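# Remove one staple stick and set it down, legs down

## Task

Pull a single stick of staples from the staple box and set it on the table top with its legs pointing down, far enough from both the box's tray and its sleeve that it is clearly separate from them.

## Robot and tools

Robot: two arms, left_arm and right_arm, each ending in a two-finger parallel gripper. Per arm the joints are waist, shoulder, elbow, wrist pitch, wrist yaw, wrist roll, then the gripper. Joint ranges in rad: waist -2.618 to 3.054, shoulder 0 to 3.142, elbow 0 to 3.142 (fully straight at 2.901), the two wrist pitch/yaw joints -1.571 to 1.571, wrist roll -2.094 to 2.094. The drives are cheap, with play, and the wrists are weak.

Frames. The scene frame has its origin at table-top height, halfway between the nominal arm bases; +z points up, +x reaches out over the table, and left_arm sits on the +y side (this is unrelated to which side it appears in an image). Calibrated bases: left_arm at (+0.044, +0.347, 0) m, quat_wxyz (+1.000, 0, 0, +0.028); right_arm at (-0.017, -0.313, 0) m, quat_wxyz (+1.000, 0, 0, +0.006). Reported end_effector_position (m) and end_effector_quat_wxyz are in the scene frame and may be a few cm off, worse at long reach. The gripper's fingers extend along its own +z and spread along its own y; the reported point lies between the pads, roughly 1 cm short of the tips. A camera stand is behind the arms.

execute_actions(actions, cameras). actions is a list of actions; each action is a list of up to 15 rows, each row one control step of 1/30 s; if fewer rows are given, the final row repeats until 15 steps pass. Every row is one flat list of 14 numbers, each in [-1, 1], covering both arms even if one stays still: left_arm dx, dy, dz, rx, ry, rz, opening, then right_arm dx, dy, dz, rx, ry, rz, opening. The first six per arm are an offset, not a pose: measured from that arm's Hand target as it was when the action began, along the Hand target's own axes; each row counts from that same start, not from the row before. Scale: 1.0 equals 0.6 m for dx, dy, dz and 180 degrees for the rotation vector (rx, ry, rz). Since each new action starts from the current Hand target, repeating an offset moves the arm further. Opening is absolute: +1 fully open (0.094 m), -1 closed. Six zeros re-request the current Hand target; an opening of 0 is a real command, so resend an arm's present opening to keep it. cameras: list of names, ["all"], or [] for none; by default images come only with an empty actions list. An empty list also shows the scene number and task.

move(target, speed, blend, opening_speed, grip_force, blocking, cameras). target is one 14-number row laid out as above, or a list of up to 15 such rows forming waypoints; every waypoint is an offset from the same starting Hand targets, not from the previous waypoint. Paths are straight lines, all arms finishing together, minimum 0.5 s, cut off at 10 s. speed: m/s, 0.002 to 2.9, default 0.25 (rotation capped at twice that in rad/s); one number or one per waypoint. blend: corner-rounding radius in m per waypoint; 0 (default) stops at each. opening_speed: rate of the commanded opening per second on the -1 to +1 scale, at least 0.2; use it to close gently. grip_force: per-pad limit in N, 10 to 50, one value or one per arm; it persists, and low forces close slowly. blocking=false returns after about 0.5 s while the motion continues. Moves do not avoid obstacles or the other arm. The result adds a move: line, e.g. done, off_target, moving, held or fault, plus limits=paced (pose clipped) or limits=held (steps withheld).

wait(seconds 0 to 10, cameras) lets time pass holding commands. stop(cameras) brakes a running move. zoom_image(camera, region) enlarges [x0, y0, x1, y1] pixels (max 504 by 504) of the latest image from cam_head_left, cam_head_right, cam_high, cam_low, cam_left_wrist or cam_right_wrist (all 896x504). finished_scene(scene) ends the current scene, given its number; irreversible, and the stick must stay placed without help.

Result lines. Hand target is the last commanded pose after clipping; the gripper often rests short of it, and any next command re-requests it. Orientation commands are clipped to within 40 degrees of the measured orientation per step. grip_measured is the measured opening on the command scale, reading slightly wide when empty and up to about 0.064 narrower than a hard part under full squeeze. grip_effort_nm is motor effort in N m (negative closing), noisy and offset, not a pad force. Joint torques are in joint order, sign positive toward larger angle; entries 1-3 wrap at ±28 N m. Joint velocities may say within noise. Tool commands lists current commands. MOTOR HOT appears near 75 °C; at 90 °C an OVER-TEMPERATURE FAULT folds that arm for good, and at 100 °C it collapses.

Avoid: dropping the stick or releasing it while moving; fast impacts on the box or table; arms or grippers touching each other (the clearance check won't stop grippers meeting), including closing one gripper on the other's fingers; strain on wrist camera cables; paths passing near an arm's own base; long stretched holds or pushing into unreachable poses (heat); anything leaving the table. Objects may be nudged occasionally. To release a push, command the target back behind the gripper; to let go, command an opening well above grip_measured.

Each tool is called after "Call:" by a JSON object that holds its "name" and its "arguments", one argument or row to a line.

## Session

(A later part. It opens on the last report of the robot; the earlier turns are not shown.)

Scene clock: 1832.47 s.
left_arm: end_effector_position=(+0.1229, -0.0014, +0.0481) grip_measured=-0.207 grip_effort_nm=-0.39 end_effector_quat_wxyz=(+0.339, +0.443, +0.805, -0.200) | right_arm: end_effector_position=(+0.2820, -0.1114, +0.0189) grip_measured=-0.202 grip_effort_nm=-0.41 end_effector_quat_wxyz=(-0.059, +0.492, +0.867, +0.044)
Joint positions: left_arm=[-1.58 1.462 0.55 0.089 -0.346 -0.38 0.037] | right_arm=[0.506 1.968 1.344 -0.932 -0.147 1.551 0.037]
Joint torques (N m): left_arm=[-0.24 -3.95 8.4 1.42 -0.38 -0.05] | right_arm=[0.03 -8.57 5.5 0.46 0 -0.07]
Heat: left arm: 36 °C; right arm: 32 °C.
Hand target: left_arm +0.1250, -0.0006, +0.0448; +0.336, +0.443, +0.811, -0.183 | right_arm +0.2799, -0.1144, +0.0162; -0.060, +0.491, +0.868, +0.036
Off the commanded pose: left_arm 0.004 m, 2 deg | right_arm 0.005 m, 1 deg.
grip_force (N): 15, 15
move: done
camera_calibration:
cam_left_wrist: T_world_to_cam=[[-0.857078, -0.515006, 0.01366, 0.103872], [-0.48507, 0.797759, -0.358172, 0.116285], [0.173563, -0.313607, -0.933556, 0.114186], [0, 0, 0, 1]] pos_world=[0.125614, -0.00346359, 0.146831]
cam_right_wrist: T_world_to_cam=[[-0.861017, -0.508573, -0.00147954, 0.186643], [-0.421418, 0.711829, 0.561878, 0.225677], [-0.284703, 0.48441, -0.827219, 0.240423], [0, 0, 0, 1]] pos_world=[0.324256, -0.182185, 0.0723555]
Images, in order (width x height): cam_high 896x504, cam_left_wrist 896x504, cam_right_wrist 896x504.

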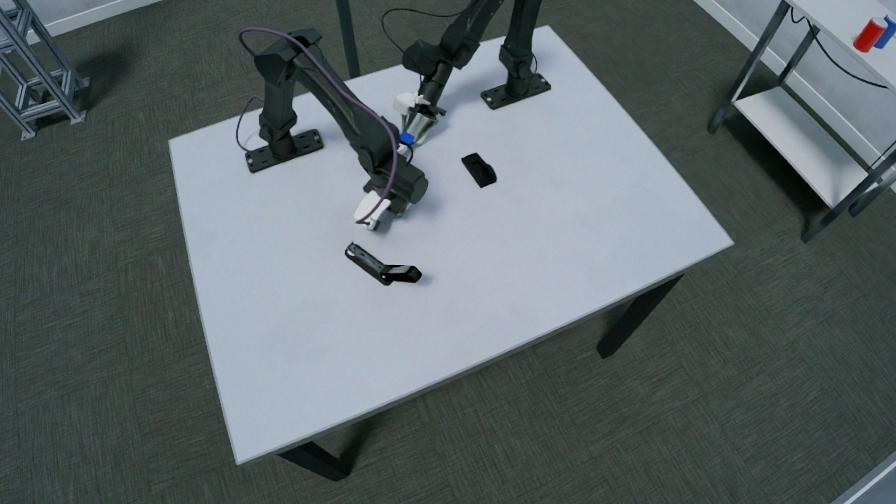

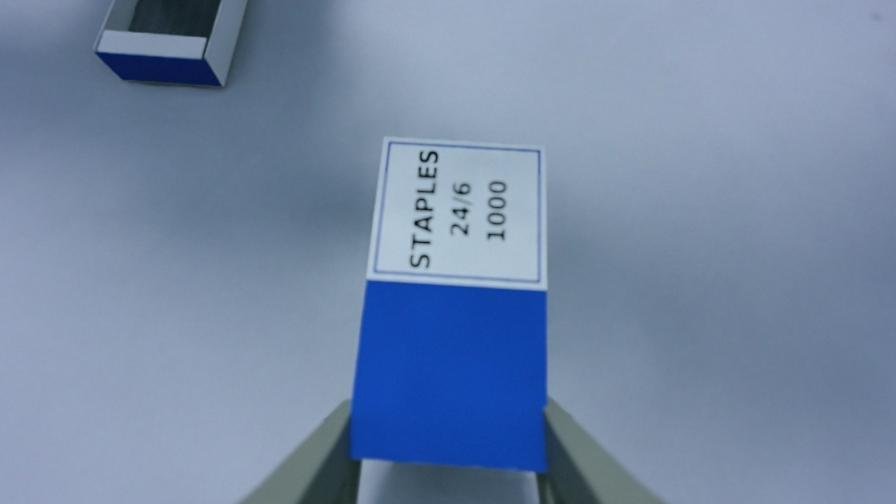

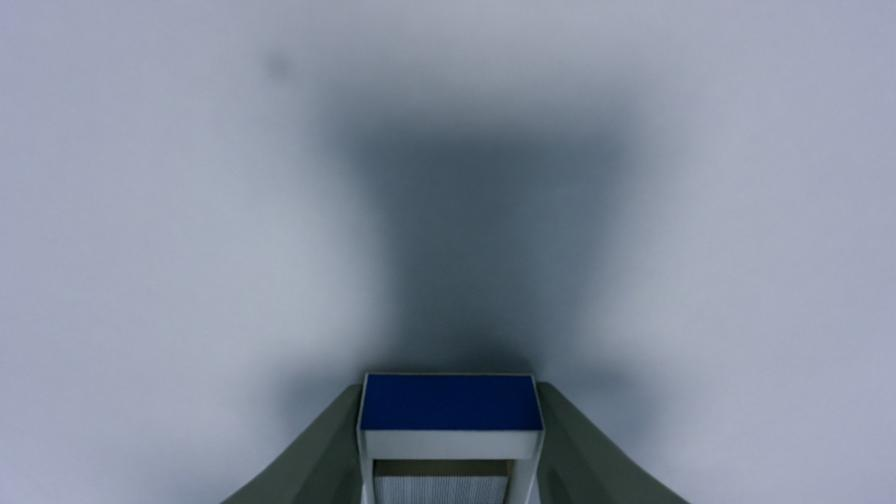

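Call:
{"name": "move", "arguments": {
  "target": [
    [0.0354,0,0.0354,0,0,0,-0.3,0,0,0,0,0,0,-0.35],
    [0.0354,0,0.0354,0,0,0,0.1,0,0,0,0,0,0,-0.35]
  ],
  "speed": 0.08,
  "opening_speed": 0.8
}}

Call:
{"name": "move", "arguments": {
  "target": [0,0,-0.2,0,0,0,0.1,0,0,0,0,0,0,-0.35],
  "speed": 0.2,
  "cameras": ["cam_left_wrist"]
}}

Scene clock: 1839.30 s.
left_arm: end_effector_position=(+0.1234, -0.0019, +0.0204) grip_measured=+0.098 grip_effort_nm=0.09 end_effector_quat_wxyz=(+0.331, +0.447, +0.810, -0.185) | right_arm: end_effector_position=(+0.2820, -0.1114, +0.0189) grip_measured=-0.202 grip_effort_nm=-0.40 end_effector_quat_wxyz=(-0.059, +0.492, +0.867, +0.044)
Joint positions: left_arm=[-1.58 1.57 0.532 0.179 -0.349 -0.383 0.052] | right_arm=[0.506 1.968 1.344 -0.932 -0.147 1.551 0.037]
Joint torques (N m): left_arm=[-0.24 -4.34 4.05 2.21 -0.32 -0.02] | right_arm=[0.06 -8.57 5.46 0.47 -0.01 -0.07]
Heat: left arm: 35 °C; right arm: 32 °C.
Hand target: left_arm +0.1251, -0.0005, +0.0148; +0.336, +0.443, +0.811, -0.183 | right_arm +0.2799, -0.1144, +0.0162; -0.060, +0.491, +0.868, +0.036
Off the commanded pose: left_arm 0.006 m, 1 deg | right_arm 0.005 m, 1 deg.
grip_force (N): 15, 15
move: done

Scene clock: 1840.97 s.
left_arm: end_effector_position=(+0.0769, +0.0701, +0.0910) grip_measured=+0.098 grip_effort_nm=0.09 end_effector_quat_wxyz=(+0.328, +0.448, +0.810, -0.187) | right_arm: end_effector_position=(+0.2820, -0.1114, +0.0189) grip_measured=-0.202 grip_effort_nm=-0.40 end_effector_quat_wxyz=(-0.059, +0.492, +0.867, +0.044)
Joint positions: left_arm=[-1.826 1.053 0.527 -0.421 -0.495 -0.596 0.052] | right_arm=[0.506 1.968 1.344 -0.932 -0.147 1.551 0.037]
Joint torques (N m): left_arm=[-0.62 -2.78 9.61 1.23 -0.53 -0.06] | right_arm=[0.06 -8.58 5.48 0.47 0.01 -0.07]
Heat: left arm: 35 °C; right arm: 32 °C.
Hand target: left_arm +0.0791, +0.0706, +0.0999; +0.336, +0.443, +0.811, -0.183 | right_arm +0.2799, -0.1144, +0.0162; -0.060, +0.491, +0.868, +0.036
Off the commanded pose: left_arm 0.009 m, 1 deg | right_arm 0.005 m, 1 deg.
grip_force (N): 15, 15
move: done
camera_calibration:
cam_left_wrist: T_world_to_cam=[[-0.856503, -0.516137, 0.00222459, 0.101747], [-0.488581, 0.809372, -0.325892, 0.0488665], [0.166404, -0.280214, -0.945404, 0.183875], [0, 0, 0, 1]] pos_world=[0.0804248, 0.0644888, 0.189535]
Images, in order (width x height): cam_left_wrist 896x504.

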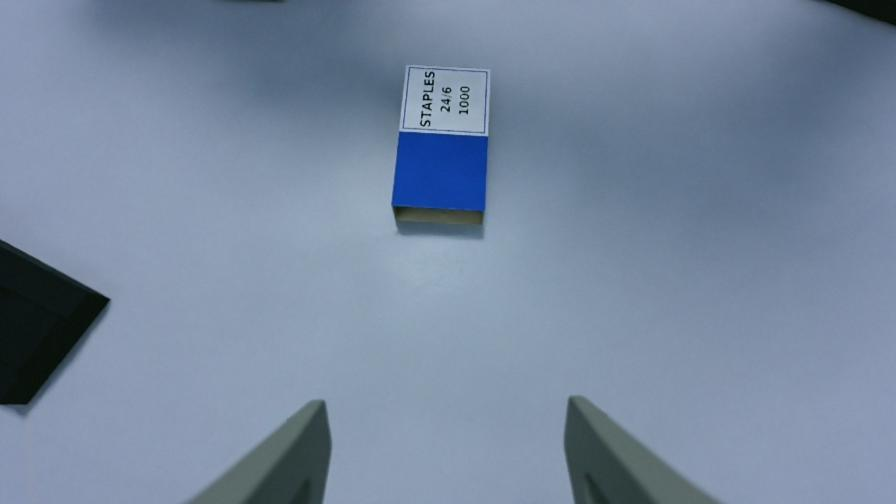

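Call:
{"name": "move", "arguments": {
  "target": [-0.1497,0.1523,0.2085,0.0081,-0.1112,0.0053,0.15,0,0,0,0,0,0,-0.35],
  "speed": 0.15,
  "cameras": ["cam_left_wrist"]
}}

Scene clock: 1866.77 s.
left_arm: end_effector_position=(+0.2355, -0.0046, +0.0735) grip_measured=+0.148 grip_effort_nm=0.09 end_effector_quat_wxyz=(+0.460, +0.417, +0.740, -0.260) | right_arm: end_effector_position=(+0.2820, -0.1114, +0.0189) grip_measured=-0.202 grip_effort_nm=-0.40 end_effector_quat_wxyz=(-0.059, +0.492, +0.867, +0.044)
Joint positions: left_arm=[-1.165 1.571 0.426 0.687 -0.073 -0.036 0.054] | right_arm=[0.506 1.968 1.344 -0.932 -0.147 1.551 0.037]
Joint torques (N m): left_arm=[0.4 -4.33 5.39 2.71 0.07 0.08] | right_arm=[0.08 -8.57 5.48 0.46 -0.01 -0.08]
Heat: left arm: 34 °C; right arm: 32 °C.
Hand target: left_arm +0.2381, -0.0077, +0.0748; +0.468, +0.416, +0.734, -0.264 | right_arm +0.2799, -0.1144, +0.0162; -0.060, +0.491, +0.868, +0.036
Off the commanded pose: left_arm 0.004 m, 1 deg | right_arm 0.005 m, 1 deg.
grip_force (N): 15, 15
move: done
camera_calibration:
cam_left_wrist: T_world_to_cam=[[-0.861214, -0.508127, -0.0108536, 0.201073], [-0.392432, 0.678393, -0.621112, 0.179582], [0.322966, -0.530651, -0.783647, 0.0701243], [0, 0, 0, 1]] pos_world=[0.220993, 0.0175549, 0.168675]
Images, in order (width x height): cam_left_wrist 896x504.

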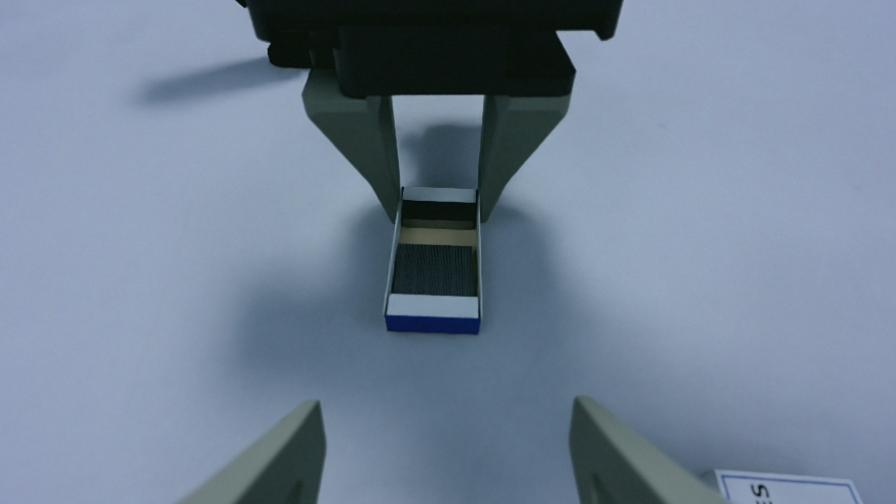

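Call:
{"name": "zoom_image", "arguments": {
  "camera": "cam_left_wrist",
  "region": [360, 170, 510, 350]
}}

Scaled by 2.800 from the camera's 896x504 image, which has a finer 1280x720 frame.

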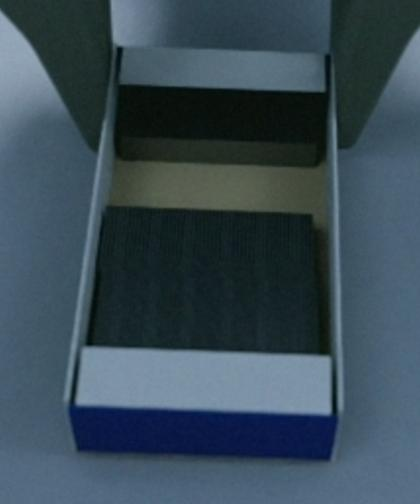

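Call:
{"name": "move", "arguments": {
  "target": [0.0392,0.0097,0.0933,0,0,0,0.15,0,0,0,0,0,0,-0.35],
  "speed": 0.12,
  "cameras": ["cam_left_wrist"]
}}

Scene clock: 1885.77 s.
left_arm: end_effector_position=(+0.2594, -0.0331, +0.0276) grip_measured=+0.148 grip_effort_nm=0.09 end_effector_quat_wxyz=(+0.458, +0.418, +0.741, -0.258) | right_arm: end_effector_position=(+0.2820, -0.1114, +0.0189) grip_measured=-0.202 grip_effort_nm=-0.41 end_effector_quat_wxyz=(-0.059, +0.492, +0.867, +0.044)
Joint positions: left_arm=[-1.133 1.901 0.53 0.906 -0.045 -0.022 0.054] | right_arm=[0.506 1.968 1.344 -0.932 -0.147 1.551 0.037]
Joint torques (N m): left_arm=[0.54 -6.01 5.97 2.67 0.08 0.08] | right_arm=[0.08 -8.57 5.46 0.46 0 -0.07]
Heat: left arm: 38 °C; right arm: 32 °C.
Hand target: left_arm +0.2642, -0.0398, +0.0299; +0.468, +0.416, +0.734, -0.264 | right_arm +0.2799, -0.1144, +0.0162; -0.060, +0.491, +0.868, +0.036
Off the commanded pose: left_arm 0.008 m, 2 deg | right_arm 0.005 m, 1 deg.
grip_force (N): 15, 15
move: done
camera_calibration:
cam_left_wrist: T_world_to_cam=[[-0.861151, -0.508222, -0.0113428, 0.206761], [-0.394715, 0.682547, -0.615085, 0.180351], [0.320342, -0.525204, -0.788379, 0.0123085], [0, 0, 0, 1]] pos_world=[0.245297, -0.0115533, 0.12298]
Images, in order (width x height): cam_left_wrist 896x504.

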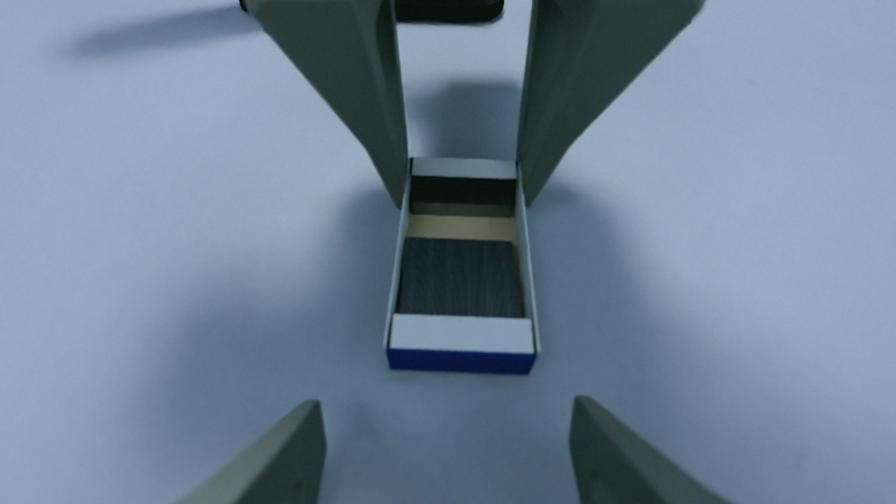

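Call:
{"name": "move", "arguments": {
  "target": [-0.0116,-0.0066,0.0599,0,0,0,0.15,0,0,0,0,0,0,-0.35],
  "speed": 0.08,
  "cameras": ["cam_left_wrist"]
}}

Scene clock: 1895.90 s.
left_arm: end_effector_position=(+0.2784, -0.0682, +0.0278) grip_measured=+0.148 grip_effort_nm=0.09 end_effector_quat_wxyz=(+0.470, +0.413, +0.733, -0.266) | right_arm: end_effector_position=(+0.2820, -0.1114, +0.0189) grip_measured=-0.202 grip_effort_nm=-0.41 end_effector_quat_wxyz=(-0.059, +0.492, +0.867, +0.044)
Joint positions: left_arm=[-1.133 2.017 0.68 0.907 -0.045 -0.022 0.054] | right_arm=[0.506 1.968 1.344 -0.932 -0.147 1.551 0.037]
Joint torques (N m): left_arm=[-0.32 -7.16 6.04 2.35 0.02 0.02] | right_arm=[0.02 -8.54 5.45 0.46 0 -0.08]
Heat: left arm: 39 °C; right arm: 32 °C.
Hand target: left_arm +0.2791, -0.0723, +0.0211; +0.468, +0.416, +0.734, -0.264 | right_arm +0.2799, -0.1144, +0.0162; -0.060, +0.491, +0.868, +0.036
Off the commanded pose: left_arm 0.008 m, 0 deg | right_arm 0.005 m, 1 deg.
grip_force (N): 15, 15
move: done
camera_calibration:
cam_left_wrist: T_world_to_cam=[[-0.860943, -0.508605, -0.0099515, 0.205131], [-0.384291, 0.66308, -0.642375, 0.208403], [0.333314, -0.549224, -0.766326, -0.0179523], [0, 0, 0, 1]] pos_world=[0.262678, -0.0437172, 0.122157]
Images, in order (width x height): cam_left_wrist 896x504.

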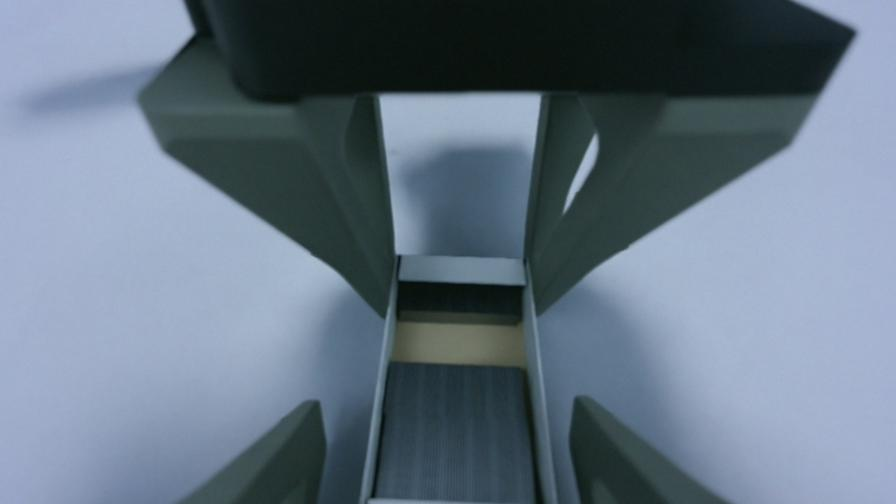

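Call:
{"name": "move", "arguments": {
  "target": [0.018,0,0.001,0,0,0,0.15,0,0,0,0,0,0,-0.35],
  "speed": 0.05
}}

Scene clock: 1908.23 s.
left_arm: end_effector_position=(+0.2788, -0.0690, +0.0221) grip_measured=+0.148 grip_effort_nm=0.09 end_effector_quat_wxyz=(+0.472, +0.412, +0.732, -0.267) | right_arm: end_effector_position=(+0.2820, -0.1114, +0.0189) grip_measured=-0.202 grip_effort_nm=-0.40 end_effector_quat_wxyz=(-0.059, +0.492, +0.867, +0.044)
Joint positions: left_arm=[-1.133 2.047 0.68 0.942 -0.045 -0.021 0.054] | right_arm=[0.506 1.968 1.344 -0.932 -0.147 1.551 0.037]
Joint torques (N m): left_arm=[-0.25 -6.83 3.97 2.56 -0.01 0.05] | right_arm=[-0.01 -8.55 5.49 0.45 0.01 -0.07]
Heat: left arm: 38 °C; right arm: 32 °C.
Hand target: left_arm +0.2770, -0.0688, +0.0110; +0.468, +0.416, +0.734, -0.264 | right_arm +0.2799, -0.1144, +0.0162; -0.060, +0.491, +0.868, +0.036
Off the commanded pose: left_arm 0.011 m, 1 deg | right_arm 0.005 m, 1 deg.
grip_force (N): 15, 15
move: off_target (left_arm)

Call:
{"name": "move", "arguments": {
  "target": [0.009,0,0.003,0,0,0,0.15,0,0,0,0,0,0,-0.35],
  "speed": 0.05,
  "cameras": ["cam_left_wrist"]
}}

Scene clock: 1912.07 s.
left_arm: end_effector_position=(+0.2797, -0.0708, +0.0219) grip_measured=+0.148 grip_effort_nm=0.09 end_effector_quat_wxyz=(+0.479, +0.410, +0.728, -0.271) | right_arm: end_effector_position=(+0.2820, -0.1114, +0.0189) grip_measured=-0.202 grip_effort_nm=-0.41 end_effector_quat_wxyz=(-0.059, +0.492, +0.867, +0.044)
Joint positions: left_arm=[-1.133 2.067 0.68 0.981 -0.045 -0.021 0.054] | right_arm=[0.506 1.968 1.344 -0.932 -0.147 1.551 0.037]
Joint torques (N m): left_arm=[-0.14 -6.72 3.7 2.42 -0.01 0.05] | right_arm=[0.06 -8.61 5.46 0.46 -0.01 -0.08]
Heat: left arm: 39 °C; right arm: 32 °C.
Hand target: left_arm +0.2767, -0.0683, +0.0054; +0.468, +0.416, +0.734, -0.264 | right_arm +0.2799, -0.1144, +0.0162; -0.060, +0.491, +0.868, +0.036
Off the commanded pose: left_arm 0.017 m, 2 deg | right_arm 0.005 m, 1 deg.
grip_force (N): 15, 15
move: off_target (left_arm)
camera_calibration:
cam_left_wrist: T_world_to_cam=[[-0.860909, -0.508672, -0.00934212, 0.204989], [-0.376438, 0.649245, -0.66089, 0.204107], [0.342242, -0.56545, -0.750425, -0.0282068], [0, 0, 0, 1]] pos_world=[0.262964, -0.0441926, 0.11564]
Images, in order (width x height): cam_left_wrist 896x504.

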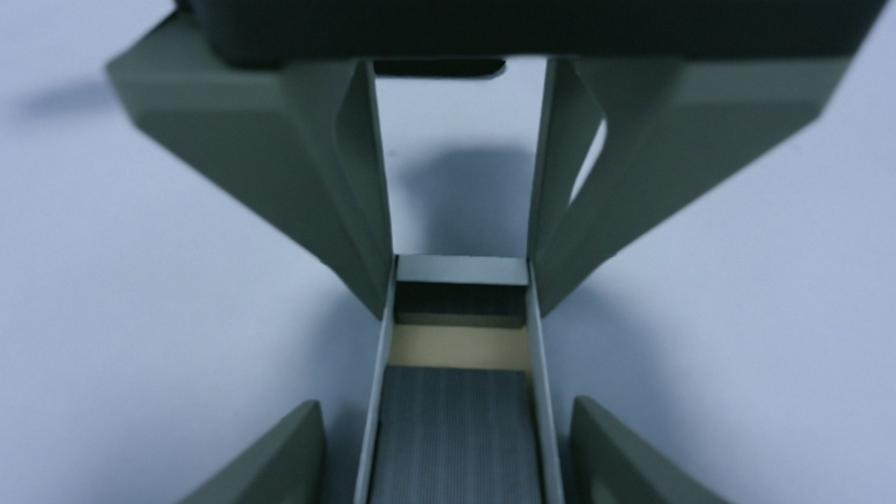

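Call:
{"name": "move", "arguments": {
  "target": [-0.012,0,-0.004,0,0,0,-0.34,0,0,0,0,0,0,-0.35],
  "speed": 0.05,
  "grip_force": [20,15],
  "cameras": ["cam_left_wrist"]
}}

Scene clock: 1917.43 s.
left_arm: end_effector_position=(+0.2797, -0.0708, +0.0219) grip_measured=-0.215 grip_effort_nm=-0.47 end_effector_quat_wxyz=(+0.480, +0.411, +0.727, -0.270) | right_arm: end_effector_position=(+0.2820, -0.1114, +0.0189) grip_measured=-0.203 grip_effort_nm=-0.40 end_effector_quat_wxyz=(-0.059, +0.491, +0.868, +0.044)
Joint positions: left_arm=[-1.133 2.067 0.68 0.981 -0.045 -0.017 0.037] | right_arm=[0.506 1.968 1.344 -0.932 -0.147 1.549 0.037]
Joint torques (N m): left_arm=[-0.39 -8.91 4.25 2.04 -0.02 -0.02] | right_arm=[0.02 -8.53 5.49 0.47 0.01 -0.03]
Heat: left arm: 39 °C; right arm: 32 °C.
Hand target: left_arm +0.2771, -0.0690, +0.0129; +0.468, +0.416, +0.734, -0.264 | right_arm +0.2799, -0.1144, +0.0162; -0.060, +0.491, +0.868, +0.036
Off the commanded pose: left_arm 0.010 m, 2 deg | right_arm 0.005 m, 1 deg.
grip_force (N): 20, 15
move: done
camera_calibration:
cam_left_wrist: T_world_to_cam=[[-0.861911, -0.50687, -0.0138817, 0.205492], [-0.372521, 0.651554, -0.660838, 0.203123], [0.344004, -0.564412, -0.750401, -0.0287125], [0, 0, 0, 1]] pos_world=[0.26266, -0.0443937, 0.115538]
Images, in order (width x height): cam_left_wrist 896x504.

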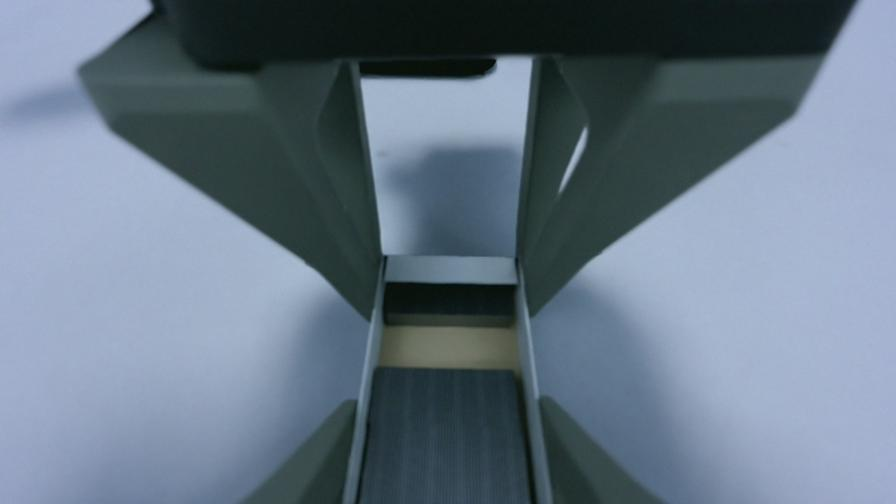

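Call:
{"name": "move", "arguments": {
  "target": [
    [0,0,0,0,0,0,-0.34,0,0,0,0,0,0,0.1],
    [0,0,0,0,0,0,-0.34,0,0,-0.15,0,0,0,0.1]
  ],
  "speed": 0.12,
  "opening_speed": 0.6
}}

Scene clock: 1930.03 s.
left_arm: end_effector_position=(+0.2797, -0.0708, +0.0219) grip_measured=-0.221 grip_effort_nm=-0.48 end_effector_quat_wxyz=(+0.479, +0.411, +0.727, -0.270) | right_arm: end_effector_position=(+0.2825, -0.1243, +0.0897) grip_measured=+0.097 grip_effort_nm=0.12 end_effector_quat_wxyz=(-0.072, +0.493, +0.867, +0.024)
Joint positions: left_arm=[-1.133 2.067 0.68 0.981 -0.044 -0.017 0.037] | right_arm=[0.474 1.925 1.573 -1.256 -0.147 1.516 0.052]
Joint torques (N m): left_arm=[-0.36 -8.96 3.99 2.01 -0.02 -0.03] | right_arm=[-0.18 -11.26 8.29 0.21 0.01 -0.08]
Heat: left arm: 39 °C; right arm: 32 °C.
Hand target: left_arm +0.2771, -0.0690, +0.0129; +0.468, +0.416, +0.734, -0.264 | right_arm +0.2860, -0.1253, +0.1054; -0.059, +0.491, +0.868, +0.036
Off the commanded pose: left_arm 0.010 m, 2 deg | right_arm 0.016 m, 2 deg.
grip_force (N): 20, 15
move: off_target (right_arm)

Call:
{"name": "move", "arguments": {
  "target": [0,0,0,0,0,0,-0.34,0.0496,0.0065,0.0413,-0.0862,0.0879,-0.4942,-0.98],
  "speed": 0.25,
  "cameras": ["cam_left_wrist","cam_right_wrist"]
}}

Scene clock: 1953.70 s.
left_arm: end_effector_position=(+0.2797, -0.0708, +0.0219) grip_measured=-0.221 grip_effort_nm=-0.48 end_effector_quat_wxyz=(+0.479, +0.411, +0.727, -0.270) | right_arm: end_effector_position=(+0.2682, -0.0996, +0.0786) grip_measured=-0.974 grip_effort_nm=-0.33 end_effector_quat_wxyz=(-0.069, -0.257, +0.939, +0.218)
Joint positions: left_arm=[-1.133 2.067 0.68 0.981 -0.044 -0.017 0.037] | right_arm=[0.404 1.953 1.499 -1.194 -0.456 -0.138 0.001]
Joint torques (N m): left_arm=[-0.32 -9.03 4.22 2.04 0.03 -0.04] | right_arm=[-0.44 -8.23 8.5 0.21 -0.47 -0.11]
Heat: left arm: 39 °C; right arm: 35 °C.
Hand target: left_arm +0.2771, -0.0690, +0.0129; +0.468, +0.416, +0.734, -0.264 | right_arm +0.2724, -0.0950, +0.0849; -0.065, -0.260, +0.935, +0.233
Off the commanded pose: left_arm 0.010 m, 2 deg | right_arm 0.009 m, 2 deg.
grip_force (N): 20, 15
move: done
camera_calibration:
cam_left_wrist: T_world_to_cam=[[-0.86205, -0.506637, -0.0137109, 0.205383], [-0.372458, 0.651626, -0.660802, 0.203134], [0.343721, -0.564538, -0.750435, -0.0286619], [0, 0, 0, 1]] pos_world=[0.262561, -0.0444934, 0.115538]
cam_right_wrist: T_world_to_cam=[[0.4515, -0.780772, -0.431907, -0.164503], [-0.673346, -0.615749, 0.409217, 0.125321], [-0.585451, 0.106061, -0.80374, 0.32127], [0, 0, 0, 1]] pos_world=[0.346745, -0.0853474, 0.135884]
Images, in order (width x height): cam_left_wrist 896x504, cam_right_wrist 896x504.

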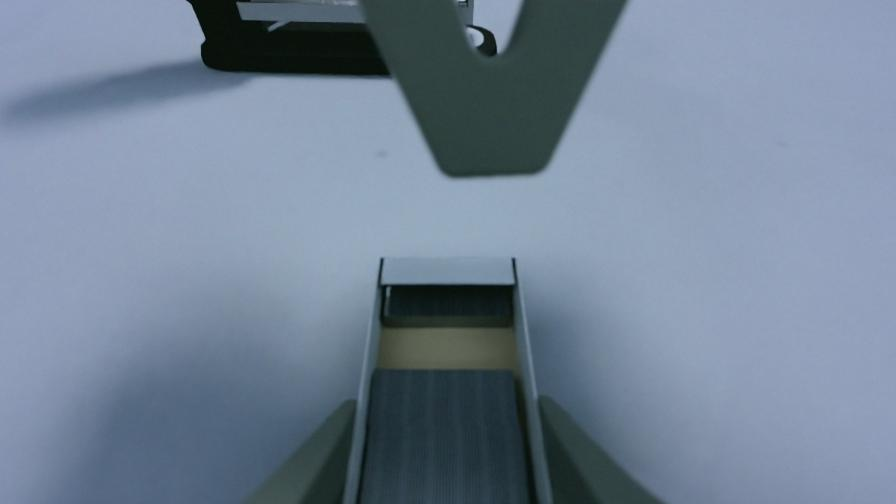

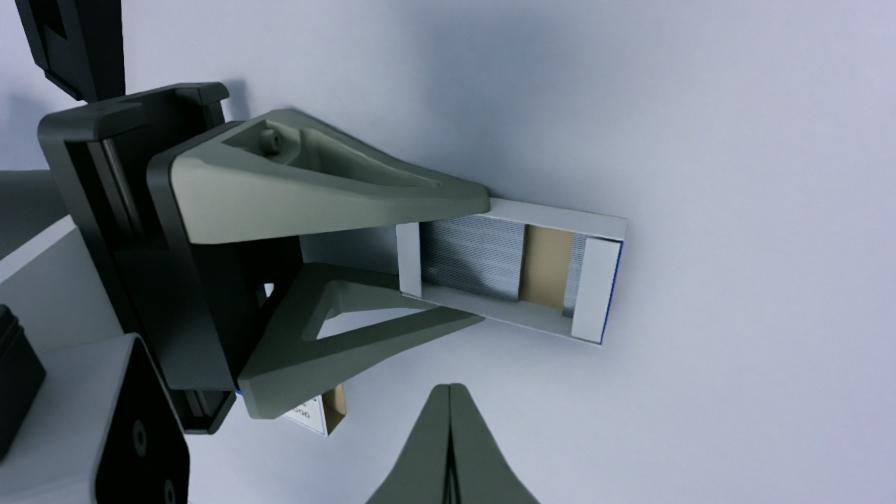

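Call:
{"name": "move", "arguments": {
  "target": [0,0,0,0,0,0,-0.34,-0.0084,-0.0461,0.0772,0,0,0,-0.98],
  "speed": 0.12,
  "cameras": ["cam_left_wrist","cam_right_wrist"]
}}

Scene clock: 1993.83 s.
left_arm: end_effector_position=(+0.2797, -0.0708, +0.0219) grip_measured=-0.221 grip_effort_nm=-0.49 end_effector_quat_wxyz=(+0.479, +0.411, +0.727, -0.270) | right_arm: end_effector_position=(+0.2745, -0.0990, +0.0299) grip_measured=-0.974 grip_effort_nm=-0.33 end_effector_quat_wxyz=(-0.074, -0.255, +0.939, +0.219)
Joint positions: left_arm=[-1.133 2.067 0.68 0.981 -0.044 -0.017 0.037] | right_arm=[0.397 2.04 1.422 -1.045 -0.457 -0.144 0.001]
Joint torques (N m): left_arm=[-0.24 -8.95 4.12 2.03 -0.04 -0.03] | right_arm=[-0.36 -9.26 5.61 0.55 -0.45 -0.13]
Heat: left arm: 39 °C; right arm: 35 °C.
Hand target: left_arm +0.2771, -0.0690, +0.0129; +0.468, +0.416, +0.734, -0.264 | right_arm +0.2782, -0.0948, +0.0311; -0.065, -0.260, +0.935, +0.233
Off the commanded pose: left_arm 0.010 m, 2 deg | right_arm 0.006 m, 2 deg.
grip_force (N): 20, 15
move: done
camera_calibration:
cam_left_wrist: T_world_to_cam=[[-0.86205, -0.506637, -0.0137109, 0.205383], [-0.372458, 0.651626, -0.660802, 0.203134], [0.343721, -0.564538, -0.750435, -0.0286619], [0, 0, 0, 1]] pos_world=[0.262561, -0.0444934, 0.115538]
cam_right_wrist: T_world_to_cam=[[0.446071, -0.782247, -0.434869, -0.186499], [-0.668839, -0.614219, 0.418795, 0.148489], [-0.594705, 0.104046, -0.797182, 0.287961], [0, 0, 0, 1]] pos_world=[0.353759, -0.0846446, 0.0862687]
Images, in order (width x height): cam_left_wrist 896x504, cam_right_wrist 896x504.

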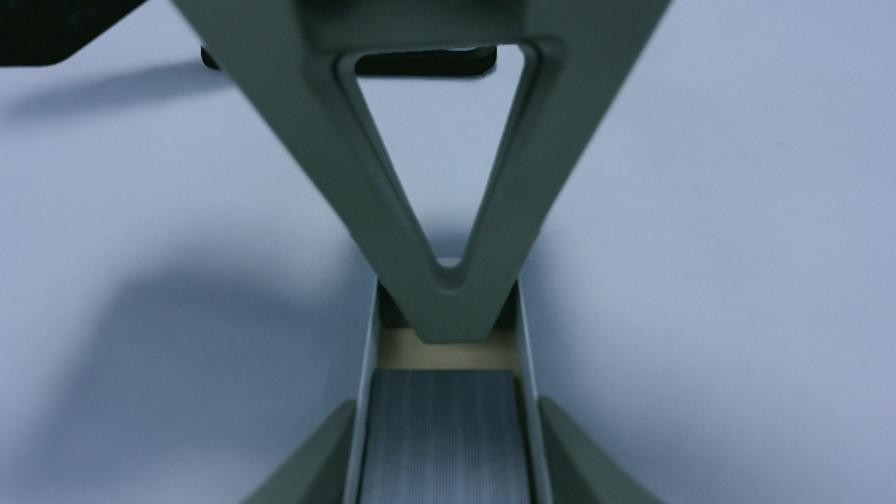

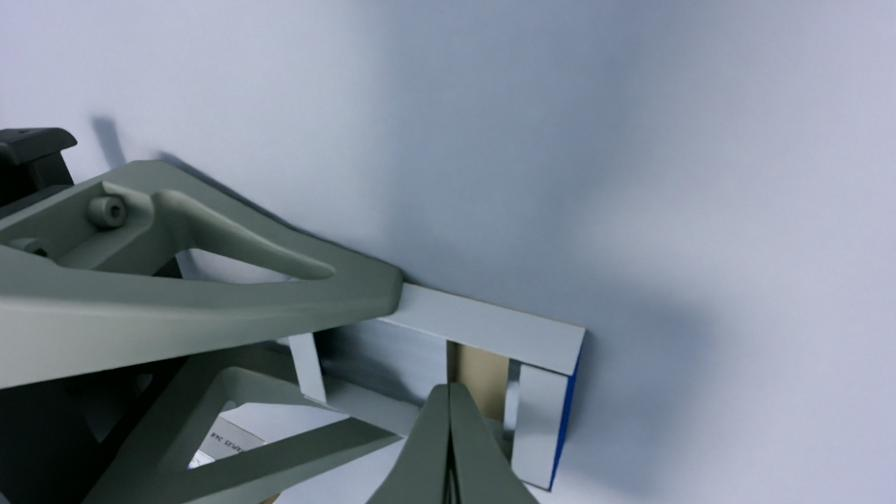

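Call:
{"name": "move", "arguments": {
  "target": [0,0,0,0,0,0,-0.34,0,-0.0062,0.0203,0,0,0,-0.98],
  "speed": 0.05,
  "cameras": ["cam_left_wrist","cam_right_wrist"]
}}

Scene clock: 2005.13 s.
left_arm: end_effector_position=(+0.2797, -0.0708, +0.0219) grip_measured=-0.221 grip_effort_nm=-0.48 end_effector_quat_wxyz=(+0.479, +0.411, +0.727, -0.270) | right_arm: end_effector_position=(+0.2760, -0.0984, +0.0200) grip_measured=-0.974 grip_effort_nm=-0.33 end_effector_quat_wxyz=(-0.069, -0.257, +0.939, +0.219)
Joint positions: left_arm=[-1.133 2.067 0.68 0.981 -0.044 -0.017 0.037] | right_arm=[0.397 2.051 1.396 -0.997 -0.457 -0.144 0.001]
Joint torques (N m): left_arm=[-0.18 -8.92 4.03 2.02 0.01 -0.06] | right_arm=[0.27 -8.79 5.34 0.58 -0.45 -0.05]
Heat: left arm: 39 °C; right arm: 34 °C.
Hand target: left_arm +0.2771, -0.0690, +0.0129; +0.468, +0.416, +0.734, -0.264 | right_arm +0.2769, -0.0927, +0.0186; -0.065, -0.260, +0.935, +0.233
Off the commanded pose: left_arm 0.010 m, 2 deg | right_arm 0.006 m, 2 deg.
grip_force (N): 20, 15
move: done
camera_calibration:
cam_left_wrist: T_world_to_cam=[[-0.86205, -0.506637, -0.0137109, 0.205383], [-0.372458, 0.651626, -0.660802, 0.203134], [0.343721, -0.564538, -0.750435, -0.0286619], [0, 0, 0, 1]] pos_world=[0.262561, -0.0444934, 0.115538]
cam_right_wrist: T_world_to_cam=[[0.450628, -0.780255, -0.433748, -0.192072], [-0.673136, -0.616126, 0.408995, 0.155249], [-0.586363, 0.107667, -0.802861, 0.278991], [0, 0, 0, 1]] pos_world=[0.354647, -0.0842499, 0.0771842]
Images, in order (width x height): cam_left_wrist 896x504, cam_right_wrist 896x504.

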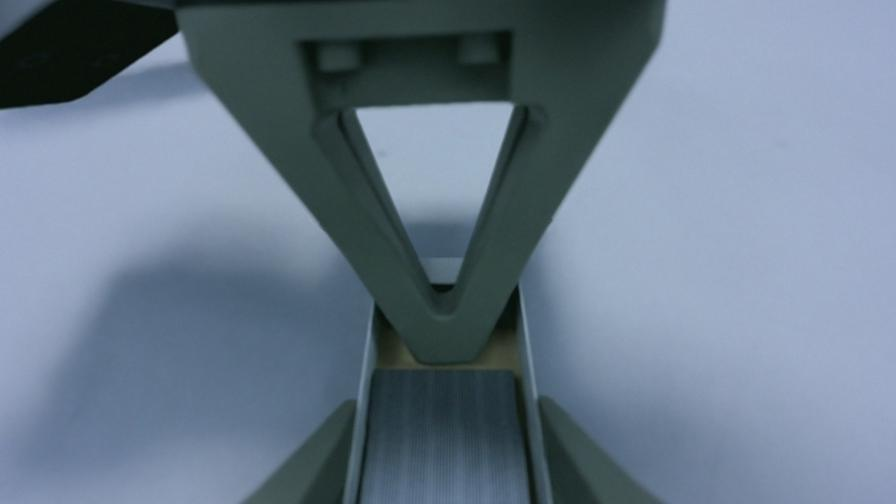

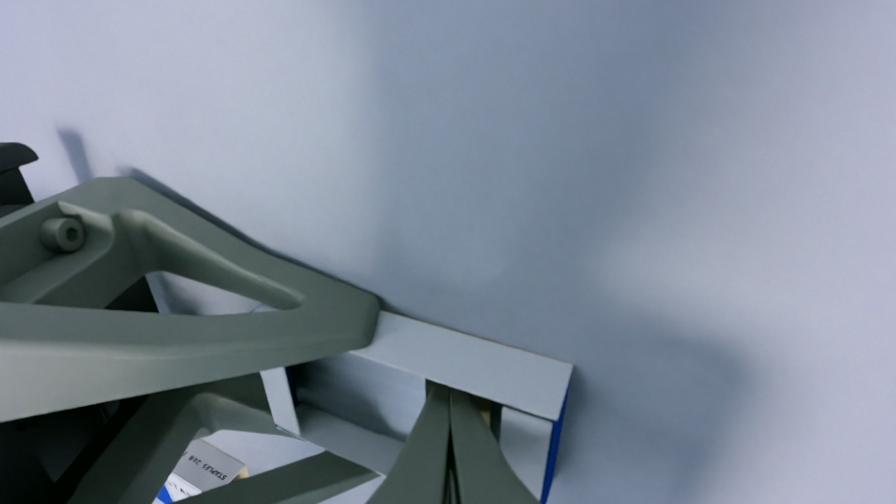

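Call:
{"name": "move", "arguments": {
  "target": [0,0,0,0,0,0,-0.34,0,0.0059,0.0031,0,0,0,-0.98],
  "speed": 0.03,
  "cameras": ["cam_left_wrist"]
}}

Scene clock: 2013.20 s.
left_arm: end_effector_position=(+0.2797, -0.0708, +0.0219) grip_measured=-0.221 grip_effort_nm=-0.48 end_effector_quat_wxyz=(+0.479, +0.411, +0.727, -0.270) | right_arm: end_effector_position=(+0.2758, -0.0958, +0.0199) grip_measured=-0.974 grip_effort_nm=-0.33 end_effector_quat_wxyz=(-0.067, -0.259, +0.938, +0.219)
Joint positions: left_arm=[-1.133 2.067 0.68 0.981 -0.044 -0.017 0.037] | right_arm=[0.404 2.051 1.396 -0.991 -0.457 -0.141 0.001]
Joint torques (N m): left_arm=[-0.47 -8.94 3.97 2.07 0 0] | right_arm=[0.64 -9.07 4.98 0.6 -0.45 -0.01]
Heat: left arm: 40 °C; right arm: 34 °C.
Hand target: left_arm +0.2771, -0.0690, +0.0129; +0.468, +0.416, +0.734, -0.264 | right_arm +0.2749, -0.0893, +0.0186; -0.064, -0.260, +0.935, +0.233
Off the commanded pose: left_arm 0.010 m, 2 deg | right_arm 0.007 m, 2 deg.
grip_force (N): 20, 15
move: done
camera_calibration:
cam_left_wrist: T_world_to_cam=[[-0.86205, -0.506637, -0.0137109, 0.205383], [-0.372458, 0.651626, -0.660802, 0.203134], [0.343721, -0.564538, -0.750435, -0.0286619], [0, 0, 0, 1]] pos_world=[0.262561, -0.0444934, 0.115538]
Images, in order (width x height): cam_left_wrist 896x504.

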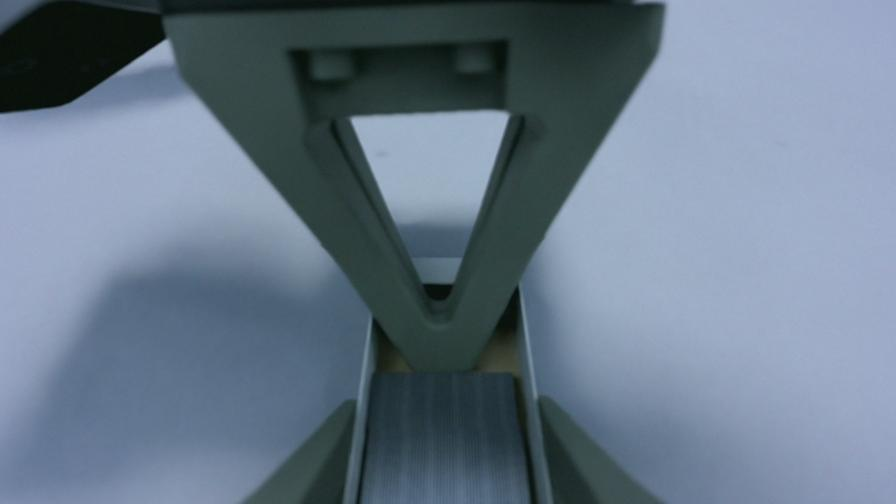

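Call:
{"name": "move", "arguments": {
  "target": [0,0,0,0,0,0,-0.34,0,0.0076,-0.0073,0,0,0,-0.98],
  "speed": 0.03,
  "cameras": ["cam_left_wrist"]
}}

Scene clock: 2018.57 s.
left_arm: end_effector_position=(+0.2797, -0.0708, +0.0219) grip_measured=-0.221 grip_effort_nm=-0.48 end_effector_quat_wxyz=(+0.479, +0.411, +0.727, -0.270) | right_arm: end_effector_position=(+0.2756, -0.0956, +0.0199) grip_measured=-0.974 grip_effort_nm=-0.33 end_effector_quat_wxyz=(-0.068, -0.256, +0.939, +0.219)
Joint positions: left_arm=[-1.133 2.067 0.68 0.981 -0.044 -0.017 0.037] | right_arm=[0.405 2.051 1.396 -0.991 -0.457 -0.135 0.001]
Joint torques (N m): left_arm=[-0.43 -8.95 4.08 2.04 0 -0.06] | right_arm=[1.14 -9.94 5.75 0.4 -0.46 0.02]
Heat: left arm: 40 °C; right arm: 34 °C.
Hand target: left_arm +0.2771, -0.0690, +0.0129; +0.468, +0.416, +0.734, -0.264 | right_arm +0.2738, -0.0876, +0.0246; -0.064, -0.260, +0.935, +0.233
Off the commanded pose: left_arm 0.010 m, 2 deg | right_arm 0.009 m, 2 deg.
grip_force (N): 20, 15
move: done
camera_calibration:
cam_left_wrist: T_world_to_cam=[[-0.86205, -0.506637, -0.0137109, 0.205383], [-0.372458, 0.651626, -0.660802, 0.203134], [0.343721, -0.564538, -0.750435, -0.0286619], [0, 0, 0, 1]] pos_world=[0.262561, -0.0444934, 0.115538]
Images, in order (width x height): cam_left_wrist 896x504.

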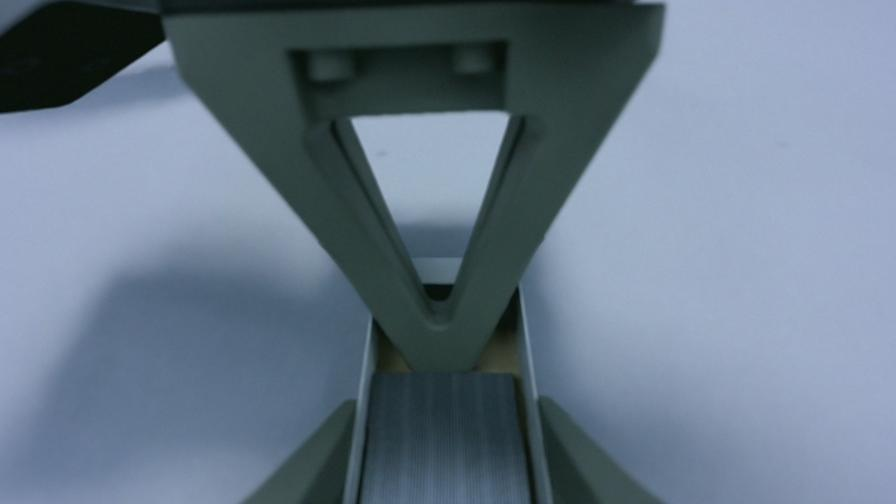

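Call:
{"name": "move", "arguments": {
  "target": [0,0,0,0,0,0,-0.34,0,0.0047,-0.0088,0,0,0,-0.98],
  "speed": 0.03
}}

Call:
{"name": "move", "arguments": {
  "target": [0,0,0,0,0,0,-0.34,0,0.0023,-0.0044,0,0,0,-0.98],
  "speed": 0.03,
  "cameras": ["cam_left_wrist"]
}}

Scene clock: 2022.37 s.
left_arm: end_effector_position=(+0.2797, -0.0708, +0.0219) grip_measured=-0.221 grip_effort_nm=-0.49 end_effector_quat_wxyz=(+0.479, +0.411, +0.727, -0.270) | right_arm: end_effector_position=(+0.2754, -0.0957, +0.0199) grip_measured=-0.974 grip_effort_nm=-0.33 end_effector_quat_wxyz=(-0.068, -0.256, +0.939, +0.219)
Joint positions: left_arm=[-1.133 2.067 0.68 0.981 -0.044 -0.017 0.037] | right_arm=[0.405 2.051 1.396 -0.992 -0.457 -0.134 0.001]
Joint torques (N m): left_arm=[-0.47 -8.85 4.18 2.02 -0.01 -0.07] | right_arm=[1.16 -10.66 6.75 0.18 -0.47 0.01]
Heat: left arm: 40 °C; right arm: 35 °C.
Hand target: left_arm +0.2771, -0.0690, +0.0129; +0.468, +0.416, +0.734, -0.264 | right_arm +0.2738, -0.0876, +0.0306; -0.065, -0.260, +0.935, +0.233
Off the commanded pose: left_arm 0.010 m, 2 deg | right_arm 0.014 m, 2 deg.
grip_force (N): 20, 15
move: off_target (right_arm)

Scene clock: 2023.33 s.
left_arm: end_effector_position=(+0.2797, -0.0708, +0.0219) grip_measured=-0.221 grip_effort_nm=-0.48 end_effector_quat_wxyz=(+0.479, +0.411, +0.727, -0.270) | right_arm: end_effector_position=(+0.2717, -0.0953, +0.0201) grip_measured=-0.974 grip_effort_nm=-0.33 end_effector_quat_wxyz=(-0.075, -0.257, +0.938, +0.218)
Joint positions: left_arm=[-1.133 2.067 0.68 0.981 -0.044 -0.017 0.037] | right_arm=[0.41 2.051 1.396 -1.004 -0.457 -0.134 0.001]
Joint torques (N m): left_arm=[-0.39 -9.01 4.14 2.03 0.03 -0.01] | right_arm=[0.47 -11.12 7.3 0.2 -0.47 0.02]
Heat: left arm: 40 °C; right arm: 35 °C.
Hand target: left_arm +0.2771, -0.0690, +0.0129; +0.468, +0.416, +0.734, -0.264 | right_arm +0.2738, -0.0876, +0.0335; -0.065, -0.260, +0.935, +0.233
Off the commanded pose: left_arm 0.010 m, 2 deg | right_arm 0.016 m, 2 deg.
grip_force (N): 20, 15
move: off_target (right_arm)
camera_calibration:
cam_left_wrist: T_world_to_cam=[[-0.86205, -0.506637, -0.0137109, 0.205383], [-0.372458, 0.651626, -0.660802, 0.203134], [0.343721, -0.564538, -0.750435, -0.0286619], [0, 0, 0, 1]] pos_world=[0.262561, -0.0444934, 0.115538]
Images, in order (width x height): cam_left_wrist 896x504.

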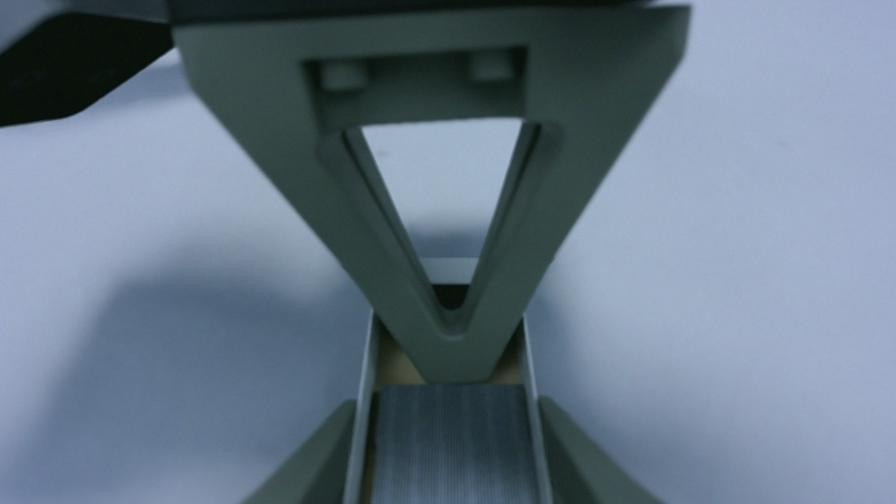

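Call:
{"name": "execute_actions", "arguments": {
  "actions": [],
  "cameras": ["cam_left_wrist", "cam_right_wrist", "cam_head_right"]
}}

Scene clock: 2055.37 s.
left_arm: end_effector_position=(+0.2797, -0.0708, +0.0219) grip_measured=-0.221 grip_effort_nm=-0.48 end_effector_quat_wxyz=(+0.479, +0.411, +0.727, -0.270) | right_arm: end_effector_position=(+0.2715, -0.0954, +0.0201) grip_measured=-0.974 grip_effort_nm=-0.33 end_effector_quat_wxyz=(-0.075, -0.257, +0.938, +0.218)
Joint positions: left_arm=[-1.133 2.067 0.68 0.981 -0.044 -0.017 0.037] | right_arm=[0.41 2.051 1.396 -1.005 -0.457 -0.134 0.001]
Joint velocities: within noise
Joint torques (N m): left_arm=[-0.29 -9.05 4.1 2.07 -0.03 -0.04] | right_arm=[0.55 -11.11 7.27 0.2 -0.46 0.02]
Heat: left arm: 40 °C; right arm: 37 °C.
Hand target: left_arm +0.2771, -0.0690, +0.0129; +0.468, +0.416, +0.734, -0.264 | right_arm +0.2738, -0.0877, +0.0335; -0.065, -0.260, +0.935, +0.233
Tool commands: left_gripper/opening=-0.34 right_gripper/opening=-0.98
Off the commanded pose: left_arm 0.010 m, 2 deg | right_arm 0.016 m, 2 deg.
grip_force (N): 20, 15
camera_calibration:
cam_left_wrist: T_world_to_cam=[[-0.86205, -0.506637, -0.0137109, 0.205383], [-0.372458, 0.651626, -0.660802, 0.203134], [0.343721, -0.564538, -0.750435, -0.0286619], [0, 0, 0, 1]] pos_world=[0.262561, -0.0444934, 0.115538]
cam_right_wrist: T_world_to_cam=[[0.448735, -0.781092, -0.434204, -0.187181], [-0.666181, -0.616233, 0.42007, 0.151854], [-0.595684, 0.100758, -0.796874, 0.278], [0, 0, 0, 1]] pos_world=[0.350757, -0.0806387, 0.0764669]
Images, in order (width x height): cam_head_right 896x504, cam_left_wrist 896x504, cam_right_wrist 896x504.

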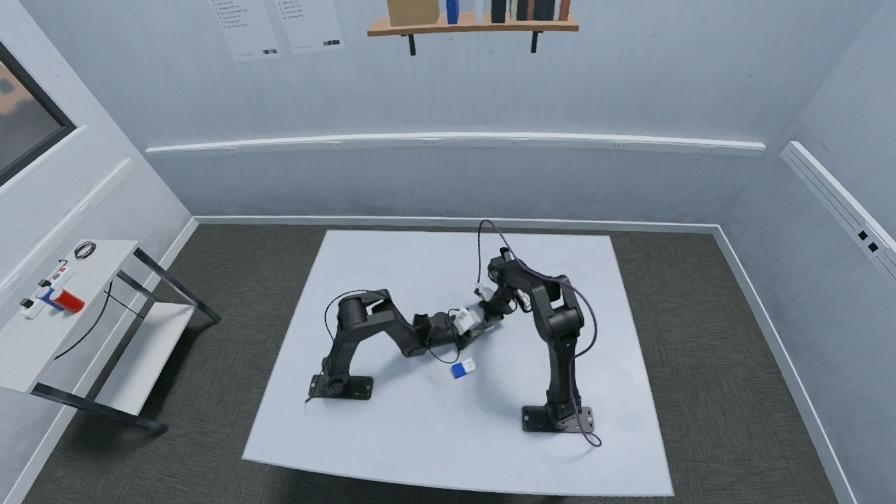

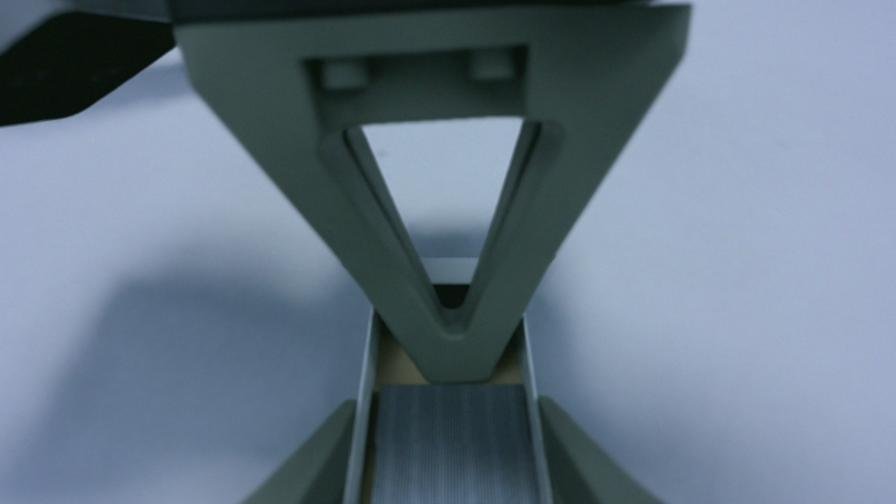

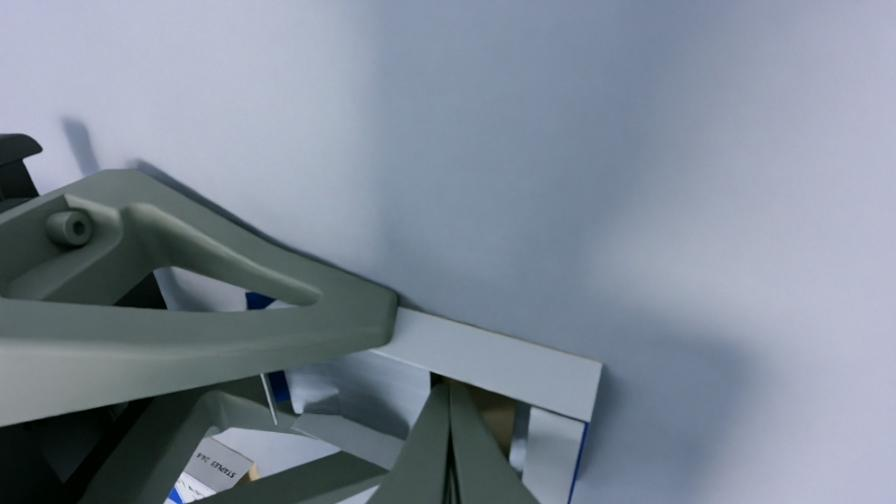

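Call:
{"name": "move", "arguments": {
  "target": [0,0,0,0,0,0,-0.34,0,0.007,-0.01325,0,0,0,-0.98],
  "speed": 0.03,
  "cameras": ["cam_left_wrist"]
}}

Scene clock: 2094.30 s.
left_arm: end_effector_position=(+0.2797, -0.0708, +0.0219) grip_measured=-0.221 grip_effort_nm=-0.48 end_effector_quat_wxyz=(+0.479, +0.411, +0.727, -0.270) | right_arm: end_effector_position=(+0.2682, -0.0968, +0.0231) grip_measured=-0.974 grip_effort_nm=-0.33 end_effector_quat_wxyz=(-0.085, -0.255, +0.939, +0.217)
Joint positions: left_arm=[-1.133 2.067 0.68 0.981 -0.044 -0.017 0.037] | right_arm=[0.41 2.051 1.407 -1.036 -0.458 -0.134 0.001]
Joint torques (N m): left_arm=[-0.29 -9.03 4 1.99 0.01 0] | right_arm=[0.54 -12.29 7.95 0.15 -0.44 0.02]
Heat: left arm: 40 °C; right arm: 38 °C.
Hand target: left_arm +0.2771, -0.0690, +0.0129; +0.468, +0.416, +0.734, -0.264 | right_arm +0.2738, -0.0877, +0.0425; -0.065, -0.260, +0.935, +0.233
Off the commanded pose: left_arm 0.010 m, 2 deg | right_arm 0.022 m, 3 deg.
grip_force (N): 20, 15
move: off_target (right_arm)
camera_calibration:
cam_left_wrist: T_world_to_cam=[[-0.86205, -0.506637, -0.0137109, 0.205383], [-0.372458, 0.651626, -0.660802, 0.203134], [0.343721, -0.564538, -0.750435, -0.0286619], [0, 0, 0, 1]] pos_world=[0.262561, -0.0444934, 0.115538]
Images, in order (width x height): cam_left_wrist 896x504.

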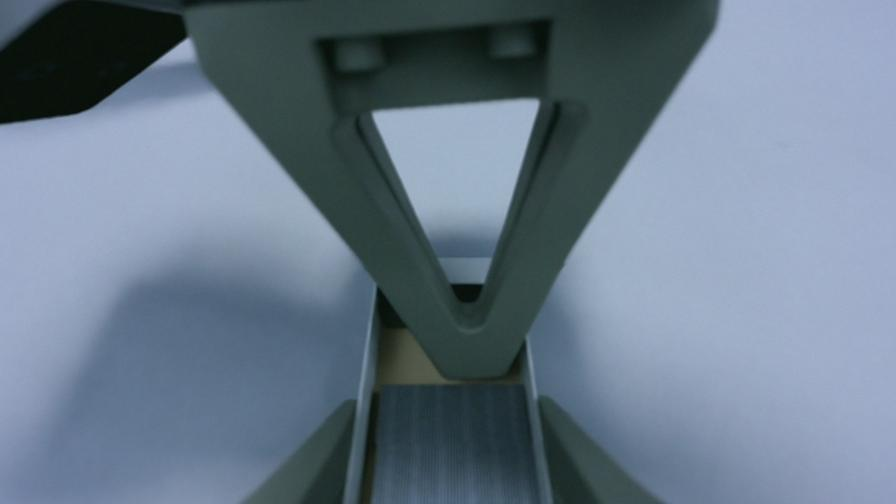

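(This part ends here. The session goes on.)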